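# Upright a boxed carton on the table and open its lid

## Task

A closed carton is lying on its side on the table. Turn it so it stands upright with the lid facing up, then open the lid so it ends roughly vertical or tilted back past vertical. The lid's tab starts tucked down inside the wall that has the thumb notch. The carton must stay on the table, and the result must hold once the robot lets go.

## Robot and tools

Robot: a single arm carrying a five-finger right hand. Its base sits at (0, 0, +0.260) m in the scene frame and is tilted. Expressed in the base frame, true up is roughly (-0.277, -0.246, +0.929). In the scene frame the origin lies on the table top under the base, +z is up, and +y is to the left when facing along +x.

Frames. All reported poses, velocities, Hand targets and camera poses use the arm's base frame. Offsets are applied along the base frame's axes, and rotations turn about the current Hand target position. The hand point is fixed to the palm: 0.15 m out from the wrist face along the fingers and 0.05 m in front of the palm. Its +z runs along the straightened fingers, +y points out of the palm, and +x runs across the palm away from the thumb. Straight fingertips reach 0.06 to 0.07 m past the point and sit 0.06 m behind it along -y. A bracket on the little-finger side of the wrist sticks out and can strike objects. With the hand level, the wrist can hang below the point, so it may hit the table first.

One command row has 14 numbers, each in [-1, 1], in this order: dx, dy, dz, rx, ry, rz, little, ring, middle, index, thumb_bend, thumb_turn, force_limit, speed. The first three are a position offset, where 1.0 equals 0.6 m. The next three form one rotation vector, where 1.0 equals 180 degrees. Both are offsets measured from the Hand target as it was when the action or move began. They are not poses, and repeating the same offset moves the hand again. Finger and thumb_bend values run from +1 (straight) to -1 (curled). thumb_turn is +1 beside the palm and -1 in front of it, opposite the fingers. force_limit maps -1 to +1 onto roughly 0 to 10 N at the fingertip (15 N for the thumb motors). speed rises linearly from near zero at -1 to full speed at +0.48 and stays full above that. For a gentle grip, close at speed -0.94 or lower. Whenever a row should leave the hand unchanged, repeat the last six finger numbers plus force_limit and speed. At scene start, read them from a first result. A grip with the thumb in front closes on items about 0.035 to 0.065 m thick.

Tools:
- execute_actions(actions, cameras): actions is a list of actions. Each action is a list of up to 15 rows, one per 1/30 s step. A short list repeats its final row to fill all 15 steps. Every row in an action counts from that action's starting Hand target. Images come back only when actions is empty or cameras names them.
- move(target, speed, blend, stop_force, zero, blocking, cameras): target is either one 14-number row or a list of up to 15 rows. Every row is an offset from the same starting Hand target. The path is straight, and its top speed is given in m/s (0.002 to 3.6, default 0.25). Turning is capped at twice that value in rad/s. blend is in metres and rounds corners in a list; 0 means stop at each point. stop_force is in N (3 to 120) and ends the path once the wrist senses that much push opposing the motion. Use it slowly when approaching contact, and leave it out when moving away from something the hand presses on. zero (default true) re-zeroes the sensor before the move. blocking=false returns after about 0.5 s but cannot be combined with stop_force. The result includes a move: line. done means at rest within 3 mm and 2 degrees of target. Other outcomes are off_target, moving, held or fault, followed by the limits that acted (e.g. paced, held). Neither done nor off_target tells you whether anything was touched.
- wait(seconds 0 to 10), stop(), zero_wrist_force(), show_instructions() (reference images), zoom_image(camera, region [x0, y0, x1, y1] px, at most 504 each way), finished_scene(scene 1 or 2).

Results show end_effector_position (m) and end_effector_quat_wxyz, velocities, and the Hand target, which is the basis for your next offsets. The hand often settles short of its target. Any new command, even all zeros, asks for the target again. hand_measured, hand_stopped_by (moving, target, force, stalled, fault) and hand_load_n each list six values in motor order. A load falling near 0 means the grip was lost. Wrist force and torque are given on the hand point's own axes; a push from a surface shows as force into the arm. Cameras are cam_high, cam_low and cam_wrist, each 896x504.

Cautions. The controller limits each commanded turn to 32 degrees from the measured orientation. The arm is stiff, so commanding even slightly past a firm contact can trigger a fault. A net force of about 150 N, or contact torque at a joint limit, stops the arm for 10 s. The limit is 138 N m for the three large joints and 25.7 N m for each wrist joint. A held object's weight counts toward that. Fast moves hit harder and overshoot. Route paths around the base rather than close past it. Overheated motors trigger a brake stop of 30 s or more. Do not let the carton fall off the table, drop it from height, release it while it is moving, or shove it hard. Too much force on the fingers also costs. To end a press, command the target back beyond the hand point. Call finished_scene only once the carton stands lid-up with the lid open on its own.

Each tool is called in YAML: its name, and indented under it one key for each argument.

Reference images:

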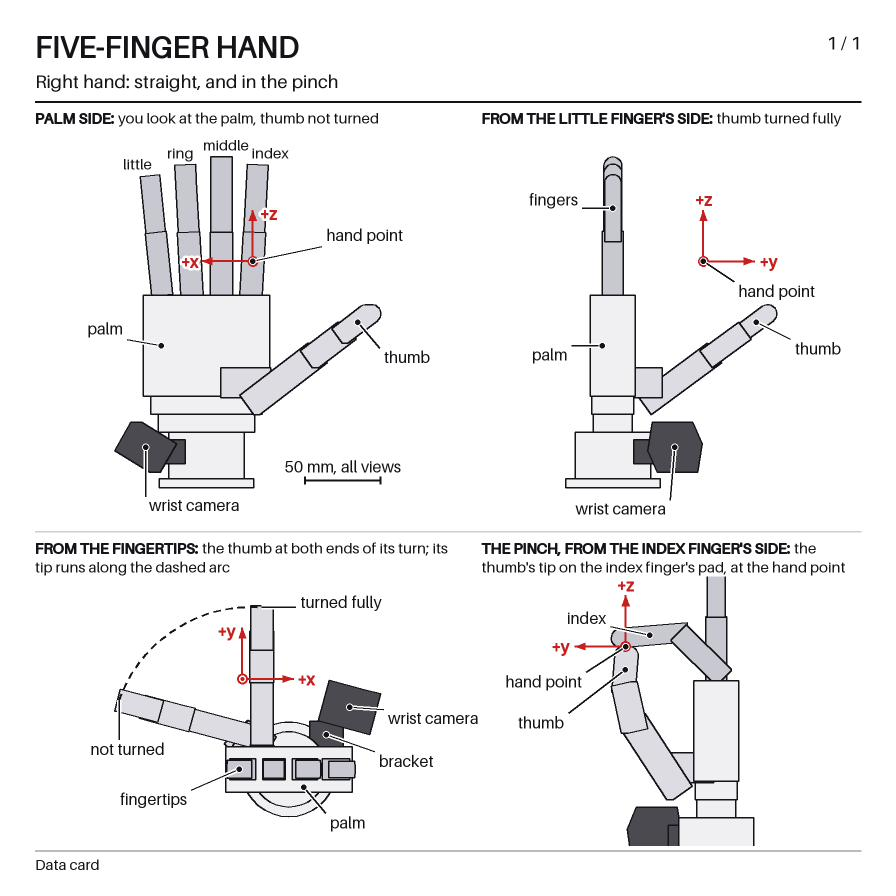

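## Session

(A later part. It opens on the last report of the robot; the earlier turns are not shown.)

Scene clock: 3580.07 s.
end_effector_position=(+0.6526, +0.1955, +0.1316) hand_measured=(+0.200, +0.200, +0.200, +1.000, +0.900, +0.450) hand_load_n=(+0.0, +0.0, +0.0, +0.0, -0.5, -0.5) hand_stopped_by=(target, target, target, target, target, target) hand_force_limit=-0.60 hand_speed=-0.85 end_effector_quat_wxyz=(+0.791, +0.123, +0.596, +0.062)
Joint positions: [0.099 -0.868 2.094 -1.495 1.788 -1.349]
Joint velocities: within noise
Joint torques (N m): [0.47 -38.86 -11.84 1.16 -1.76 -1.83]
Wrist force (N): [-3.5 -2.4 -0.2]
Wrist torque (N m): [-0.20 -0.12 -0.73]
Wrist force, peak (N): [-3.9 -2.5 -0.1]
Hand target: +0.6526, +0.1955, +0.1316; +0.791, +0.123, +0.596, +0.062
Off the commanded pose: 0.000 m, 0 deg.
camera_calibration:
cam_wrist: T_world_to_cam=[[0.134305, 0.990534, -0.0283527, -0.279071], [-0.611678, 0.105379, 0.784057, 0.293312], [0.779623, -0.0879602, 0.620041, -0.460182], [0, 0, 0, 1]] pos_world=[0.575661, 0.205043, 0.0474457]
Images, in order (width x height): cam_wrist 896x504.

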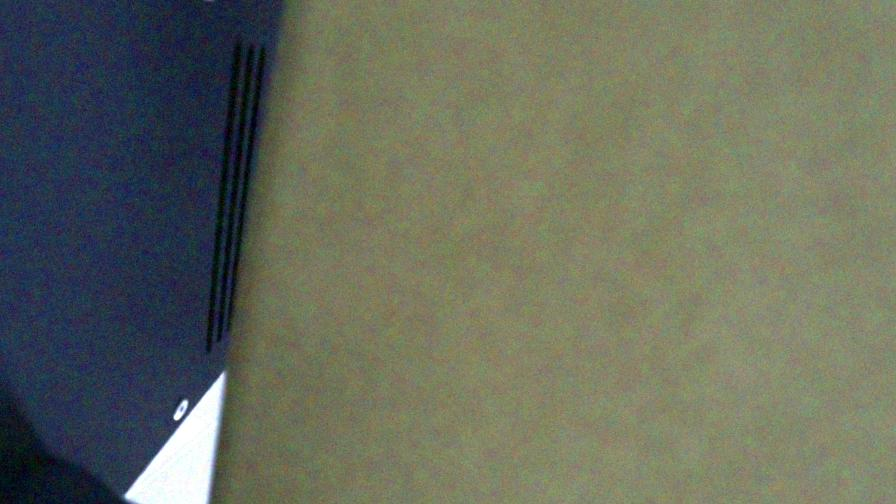

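move:
  target: [0.0400,-0.0049,0.0106,0,0,0,0.2,0.2,0.2,1.0,0.9,0.45,-0.6,-0.85]
  speed: 0.025
  cameras: ["cam_high","cam_low","cam_wrist"]

zoom_image:
  camera: "cam_high"
  region: [270, 210, 345, 300]

zoom_image:
  camera: "cam_low"
  region: [420, 222, 500, 302]

Scene clock: 3611.90 s.
end_effector_position=(+0.6768, +0.1926, +0.1380) hand_measured=(+0.200, +0.200, +0.200, +1.000, +0.900, +0.450) hand_load_n=(+0.0, +0.0, +0.0, +0.0, -0.5, -0.5) hand_stopped_by=(target, target, target, target, target, target) hand_force_limit=-0.60 hand_speed=-0.85 end_effector_quat_wxyz=(+0.791, +0.123, +0.596, +0.062)
Joint positions: [0.087 -0.862 2.032 -1.439 1.776 -1.346]
Joint torques (N m): [-4.58 -30.83 9.81 -3.98 -0.8 2.04]
Wrist force (N): [-3.6 -2.2 0.1]
Wrist torque (N m): [-0.18 -0.14 -0.73]
Wrist force, peak (N): [-3.7 -2.5 -0.1]
Hand target: +0.6766, +0.1926, +0.1380; +0.791, +0.123, +0.596, +0.062
Off the commanded pose: 0.000 m, 0 deg.
move: done
camera_calibration:
cam_wrist: T_world_to_cam=[[0.134363, 0.990524, -0.0284504, -0.279195], [-0.611614, 0.105485, 0.784092, 0.303351], [0.779663, -0.0879521, 0.619992, -0.483304], [0, 0, 0, 1]] pos_world=[0.599861, 0.202043, 0.0538459]

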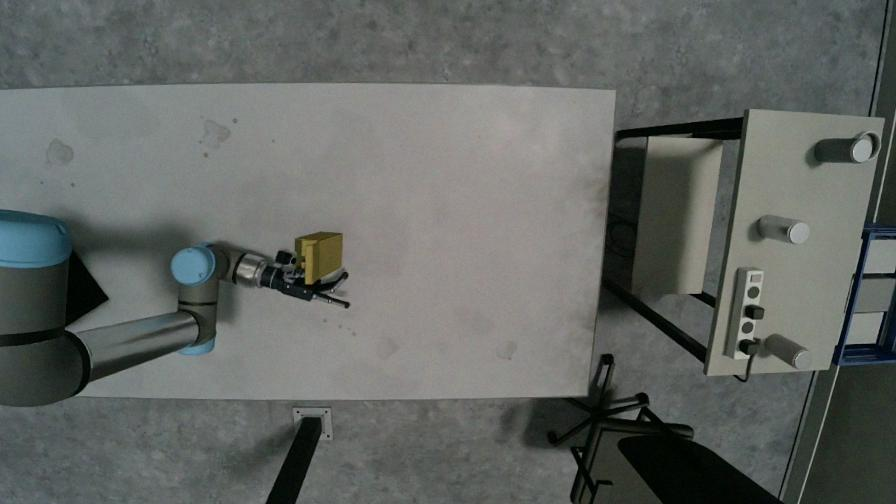

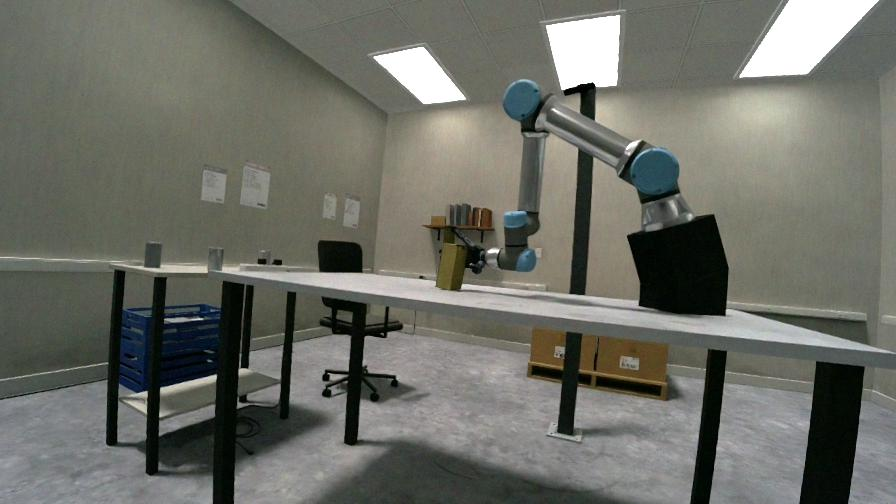

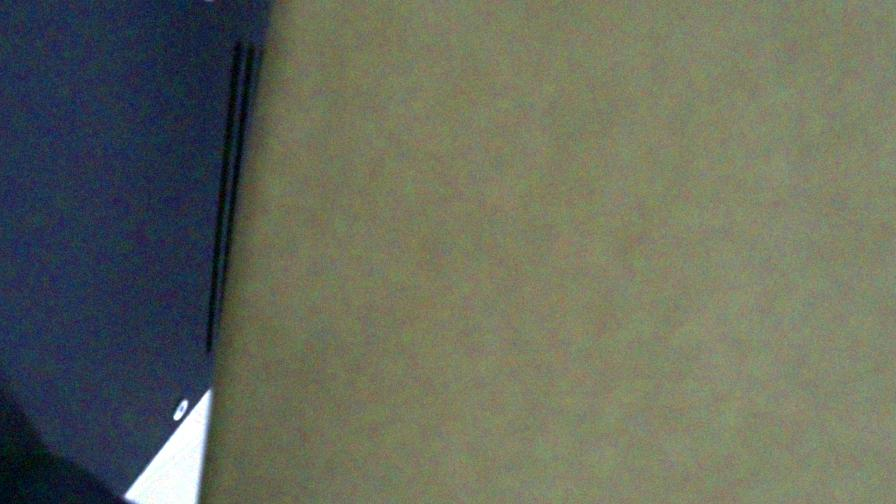

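Scaled by 5.600 from the camera's 896x504 image, which has a finer 1280x720 frame.

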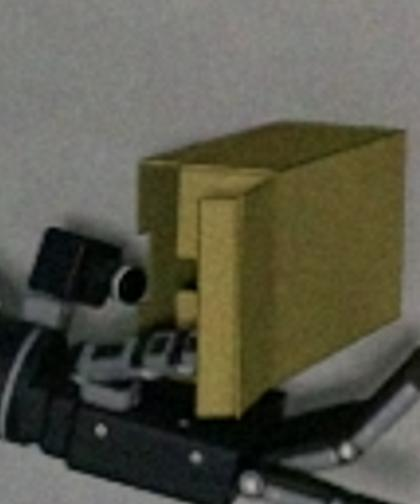

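Scaled by 6.300 from the camera's 896x504 image, which has a finer 1280x720 frame.

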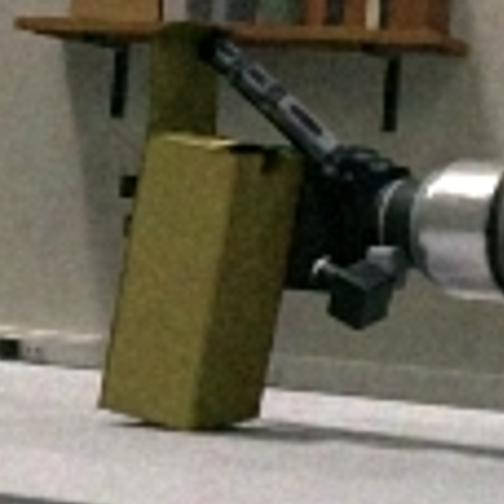

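execute_actions:
  actions:
    - [[0,0,0,0,0,0,0.2,0.2,0.2,1.0,0.9,0.36,-0.6,-0.8]]
    - [[0,0,0,0,0,0,0.2,0.2,0.2,1.0,0.9,0.27,-0.6,-0.8]]
    - [[0,0,0,0,0,0,0.2,0.2,0.2,1.0,0.9,0.18,-0.6,-0.8]]
    - [[0,0,0,0,0,0,0.2,0.2,0.2,1.0,0.9,0.1,-0.6,-0.8]]
  cameras: ["cam_high","cam_low"]

zoom_image:
  camera: "cam_high"
  region: [270, 210, 360, 300]

zoom_image:
  camera: "cam_low"
  region: [420, 222, 500, 302]

Scene clock: 3667.13 s.
end_effector_position=(+0.6766, +0.1926, +0.1380) hand_measured=(+0.200, +0.200, +0.200, +1.000, +0.900, +0.100) hand_load_n=(+0.0, +0.0, +0.0, +0.0, +0.0, -0.5) hand_stopped_by=(target, target, target, target, target, target) hand_force_limit=-0.60 hand_speed=-0.80 end_effector_quat_wxyz=(+0.791, +0.123, +0.596, +0.062)
Joint positions: [0.087 -0.863 2.032 -1.439 1.776 -1.346]
Joint torques (N m): [6.82 -43.42 9.37 -3.87 2.77 -1.6]
Wrist force (N): [-3.8 -2.4 0.0]
Wrist torque (N m): [-0.21 -0.12 -0.74]
Wrist force, peak (N): [-4.0 -2.5 0.1]
Hand target: +0.6766, +0.1926, +0.1380; +0.791, +0.123, +0.596, +0.062
Off the commanded pose: 0.000 m, 0 deg.
Images, in order (width x height): cam_high 896x504, cam_low 896x504.

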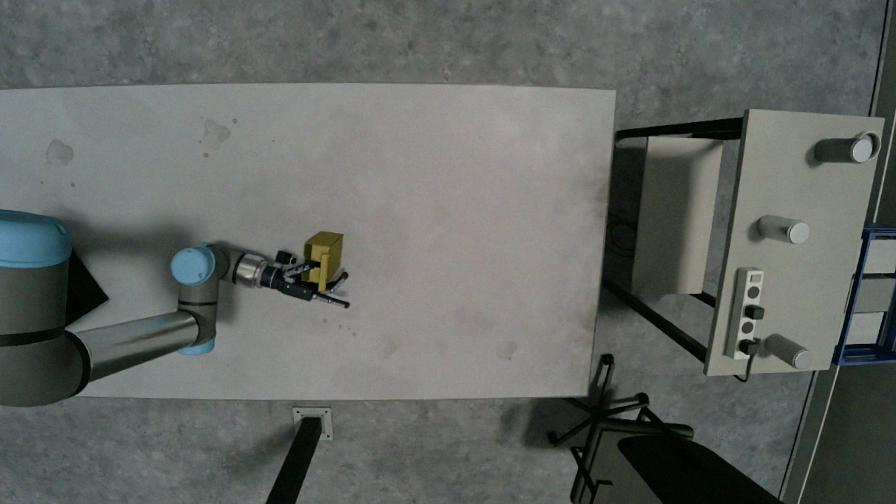

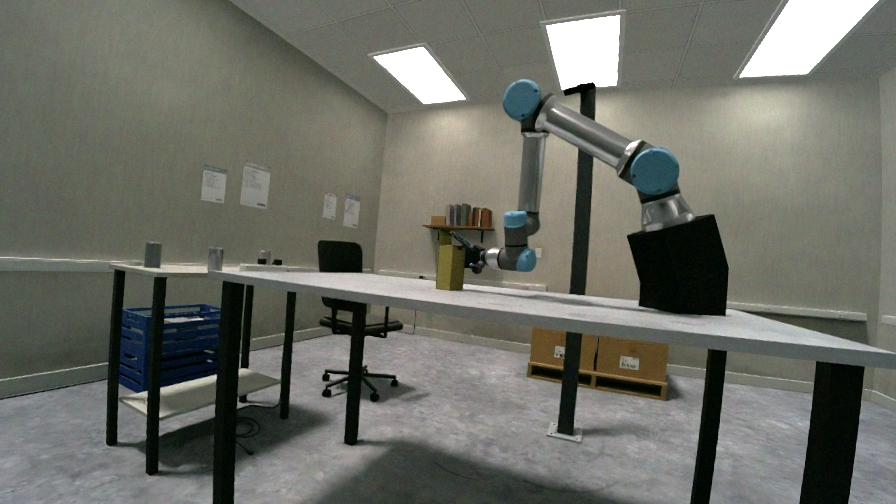

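Scaled by 5.600 from the camera's 896x504 image, which has a finer 1280x720 frame.

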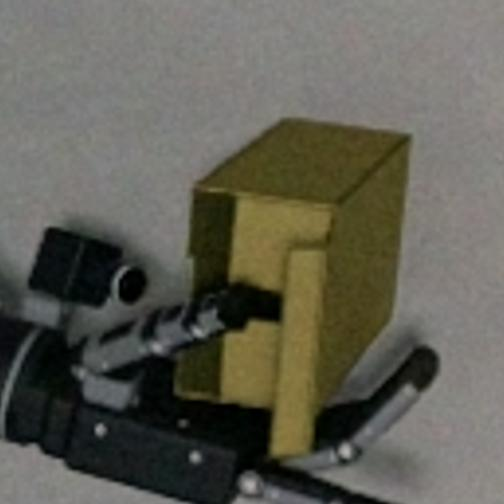

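Scaled by 6.300 from the camera's 896x504 image, which has a finer 1280x720 frame.

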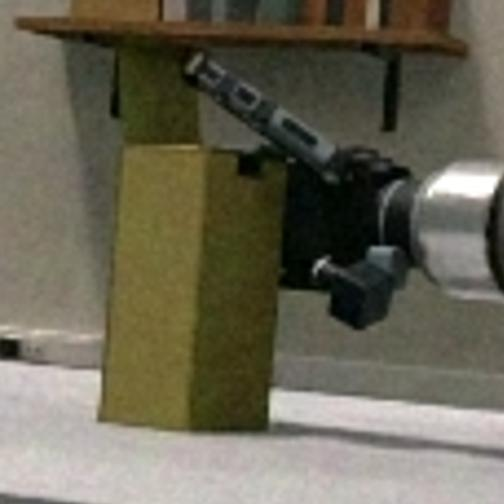

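execute_actions:
  actions:
    - [[0,0,0,0,0,0,0.6,0.6,0.6,1.0,0.9,0.06,-0.6,-0.75]]
    - [[0,0,0,0,0,0,1.0,1.0,1.0,1.0,0.9,0.03,-0.6,-0.65]]

move:
  target: [-0.0480,0.0059,-0.0127,0,0,0,1.0,1.0,1.0,1.0,0.9,0.03,-0.6,-0.65]
  speed: 0.025
  cameras: ["cam_high","cam_low"]

zoom_image:
  camera: "cam_high"
  region: [270, 210, 360, 300]

zoom_image:
  camera: "cam_low"
  region: [420, 222, 500, 302]

Scene clock: 3701.23 s.
end_effector_position=(+0.6766, +0.1926, +0.1380) hand_measured=(+1.000, +1.000, +1.000, +1.000, +0.900, +0.030) hand_load_n=(+0.0, +0.0, +0.0, +0.0, +0.0, +0.0) hand_stopped_by=(target, target, target, target, target, target) hand_force_limit=-0.60 hand_speed=-0.65 end_effector_quat_wxyz=(+0.791, +0.123, +0.596, +0.062)
Joint positions: [0.087 -0.863 2.032 -1.439 1.776 -1.346]
Joint torques (N m): [7.56 -42.07 7.79 -3.56 2.82 -1.73]
Wrist force (N): [-3.7 -2.2 0.0]
Wrist torque (N m): [-0.17 -0.13 -0.72]
Wrist force, peak (N): [-4.0 -2.5 -0.1]
Hand target: +0.6766, +0.1926, +0.1380; +0.791, +0.123, +0.596, +0.062
Off the commanded pose: 0.000 m, 0 deg.

Scene clock: 3702.70 s.
end_effector_position=(+0.6476, +0.1962, +0.1303) hand_measured=(+1.000, +1.000, +1.000, +1.000, +0.900, +0.030) hand_load_n=(+0.0, +0.0, +0.0, +0.0, +0.0, +0.0) hand_stopped_by=(target, target, target, target, target, target) hand_force_limit=-0.60 hand_speed=-0.65 end_effector_quat_wxyz=(+0.791, +0.123, +0.596, +0.062) end_effector_velocity=(+0.001, +0.000, +0.000) end_effector_angular_velocity=(+0.000, +0.002, +0.000)
Joint positions: [0.101 -0.869 2.106 -1.507 1.79 -1.35]
Joint velocities: [0 -0.001 -0.003 0.006 0 0]
Joint torques (N m): [-3.39 -39.99 -13.36 1.33 1.6 -1.61]
Wrist force (N): [-3.7 -2.5 -0.1]
Wrist torque (N m): [-0.20 -0.12 -0.51]
Wrist force, peak (N): [-3.9 -2.5 -0.1]
Hand target: +0.6478, +0.1961, +0.1303; +0.791, +0.123, +0.596, +0.062
Off the commanded pose: 0.000 m, 0 deg.
move: done
Images, in order (width x height): cam_high 896x504, cam_low 896x504.

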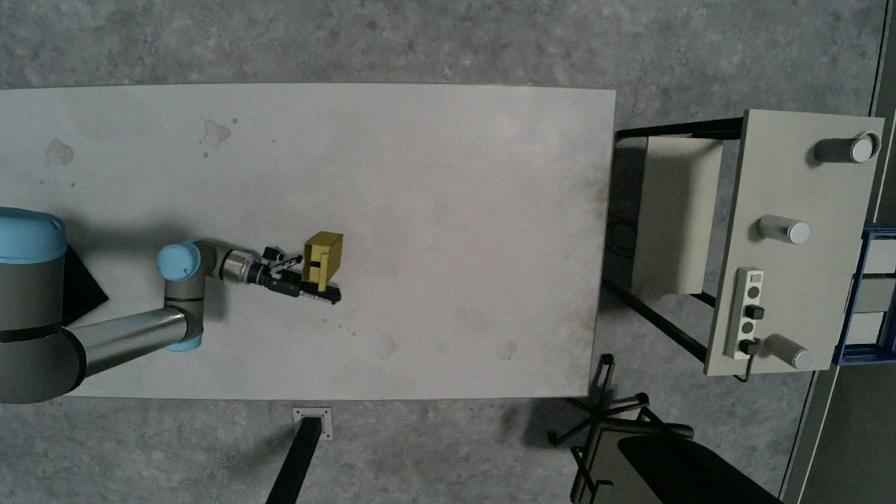

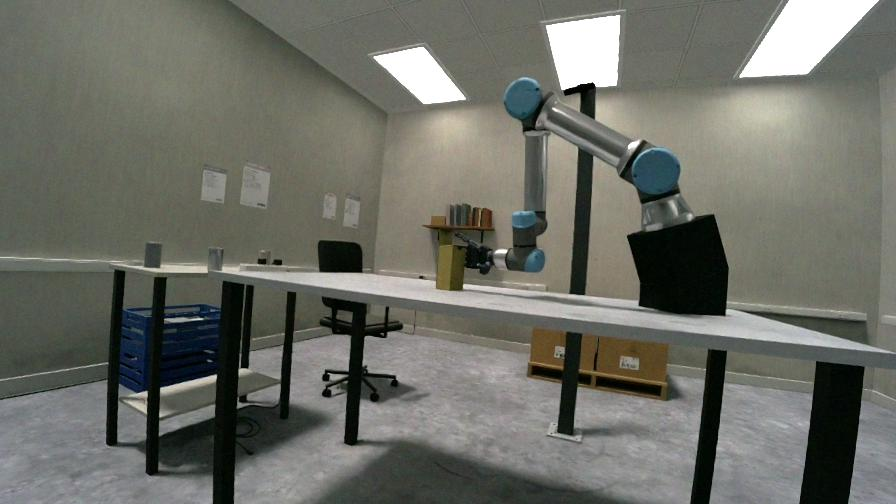

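Scaled by 5.600 from the camera's 896x504 image, which has a finer 1280x720 frame.

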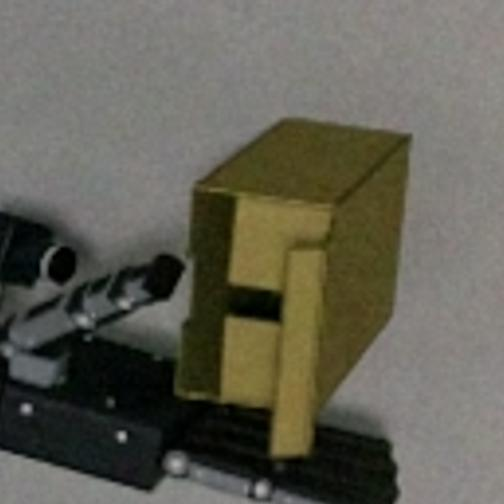

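Scaled by 6.300 from the camera's 896x504 image, which has a finer 1280x720 frame.

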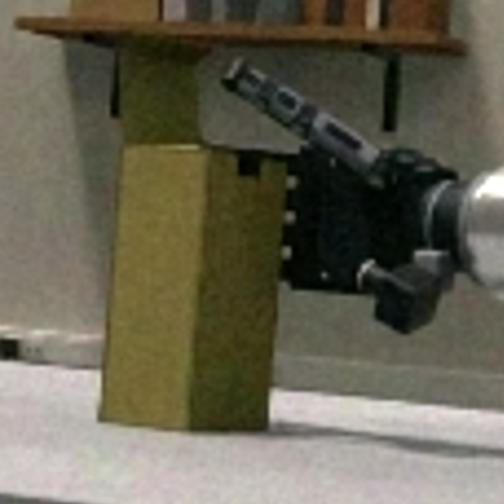

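move:
  target: [-0.0960,0.0118,-0.0255,0,0,0,1.0,1.0,1.0,1.0,0.9,0.03,-0.6,-0.65]
  speed: 0.03
  cameras: ["cam_high","cam_low","cam_wrist"]

zoom_image:
  camera: "cam_high"
  region: [270, 210, 360, 300]

zoom_image:
  camera: "cam_low"
  region: [420, 222, 500, 302]

Scene clock: 3732.90 s.
end_effector_position=(+0.5901, +0.2033, +0.1150) hand_measured=(+1.000, +1.000, +1.000, +1.000, +0.900, +0.030) hand_load_n=(+0.0, +0.0, +0.0, +0.0, +0.0, +0.0) hand_stopped_by=(target, target, target, target, target, target) hand_force_limit=-0.60 hand_speed=-0.65 end_effector_quat_wxyz=(+0.791, +0.123, +0.596, +0.062) end_effector_velocity=(+0.002, +0.000, +0.001) end_effector_angular_velocity=(+0.000, -0.001, -0.001)
Joint positions: [0.136 -0.865 2.243 -1.65 1.823 -1.359]
Joint velocities: [-0.001 -0.001 -0.005 0.005 0 0]
Joint torques (N m): [-8.78 -27.72 -11.19 1.36 0.24 -1.31]
Wrist force (N): [-3.7 -2.5 -0.1]
Wrist torque (N m): [-0.20 -0.13 -0.49]
Wrist force, peak (N): [-3.9 -2.6 -0.3]
Hand target: +0.5902, +0.2032, +0.1150; +0.791, +0.123, +0.596, +0.062
Off the commanded pose: 0.000 m, 0 deg.
move: done
camera_calibration:
cam_wrist: T_world_to_cam=[[0.134359, 0.990524, -0.0284488, -0.278797], [-0.611553, 0.105475, 0.784141, 0.267199], [0.779712, -0.0879583, 0.61993, -0.400528], [0, 0, 0, 1]] pos_world=[0.513161, 0.212743, 0.0308459]

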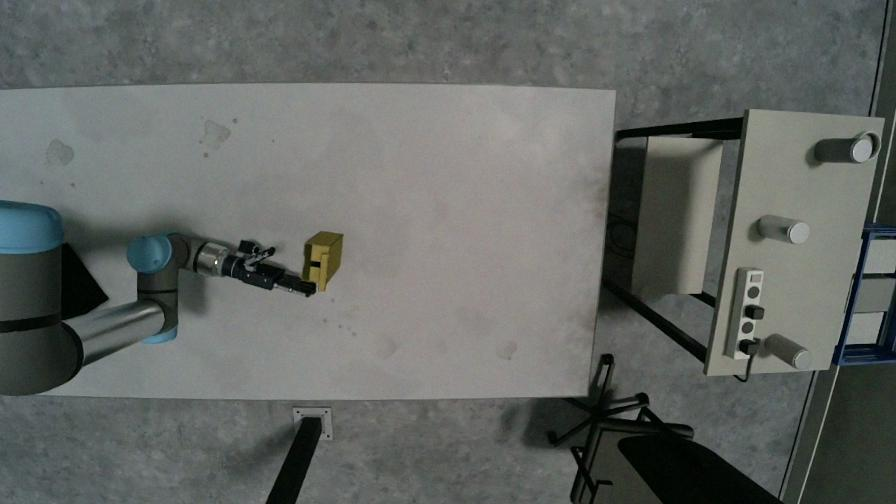

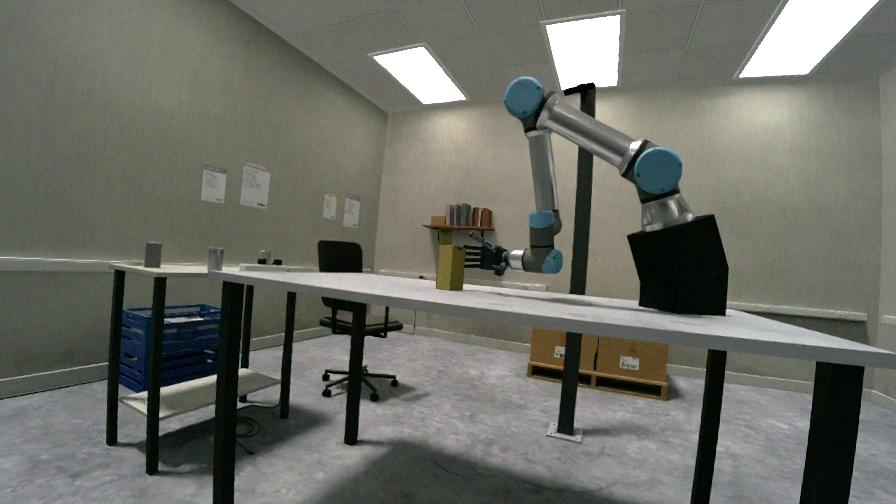

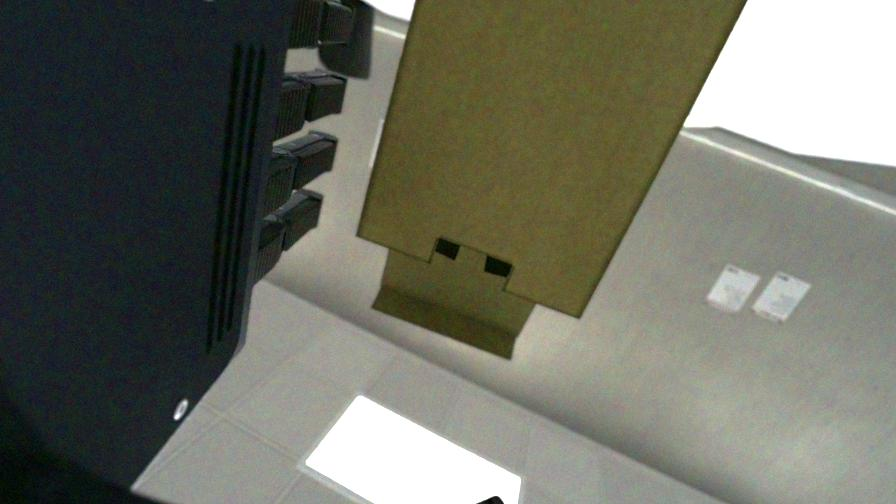

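Scaled by 5.600 from the camera's 896x504 image, which has a finer 1280x720 frame.

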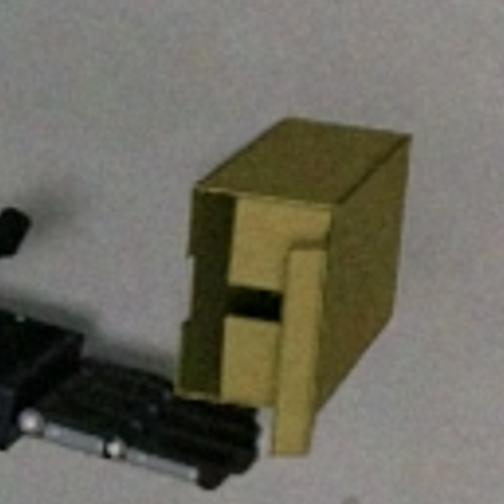

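Scaled by 6.300 from the camera's 896x504 image, which has a finer 1280x720 frame.

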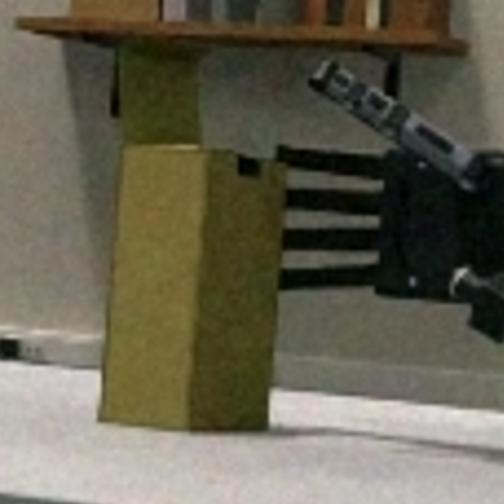

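move:
  target: [-0.1100,0.0135,-0.0290,0,0,0,1.0,1.0,1.0,1.0,0.9,0.03,-0.6,-0.65]
  speed: 0.08
  cameras: ["cam_low"]

zoom_image:
  camera: "cam_low"
  region: [420, 222, 500, 302]

Scene clock: 3783.80 s.
end_effector_position=(+0.5242, +0.2114, +0.0975) hand_measured=(+1.000, +1.000, +1.000, +1.000, +0.900, +0.030) hand_load_n=(-0.5, -0.5, +0.0, +0.0, +0.0, +0.0) hand_stopped_by=(target, target, target, target, target, target) hand_force_limit=-0.60 hand_speed=-0.65 end_effector_quat_wxyz=(+0.791, +0.123, +0.596, +0.062)
Joint positions: [0.189 -0.829 2.383 -1.83 1.874 -1.374]
Joint torques (N m): [-12.11 -38.46 -4.04 -0.35 -2.27 2.08]
Wrist force (N): [-3.5 -2.5 -0.4]
Wrist torque (N m): [-0.18 -0.15 -0.49]
Wrist force, peak (N): [-3.9 -2.6 -0.1]
Hand target: +0.5242, +0.2113, +0.0976; +0.791, +0.123, +0.596, +0.062
Off the commanded pose: 0.000 m, 0 deg.
move: done
Images, in order (width x height): cam_low 896x504.

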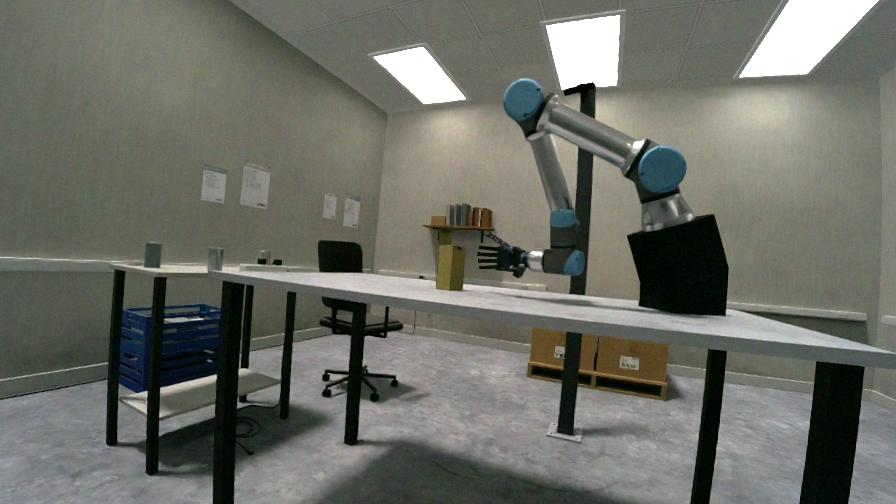

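Scaled by 6.300 from the camera's 896x504 image, which has a finer 1280x720 frame.

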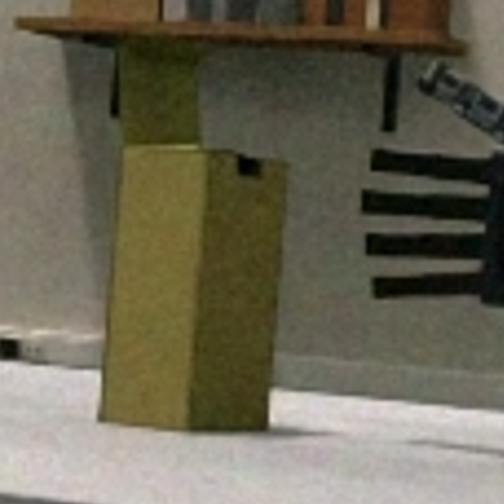

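finished_scene:
  scene: 1

The scene is finished: the task was done.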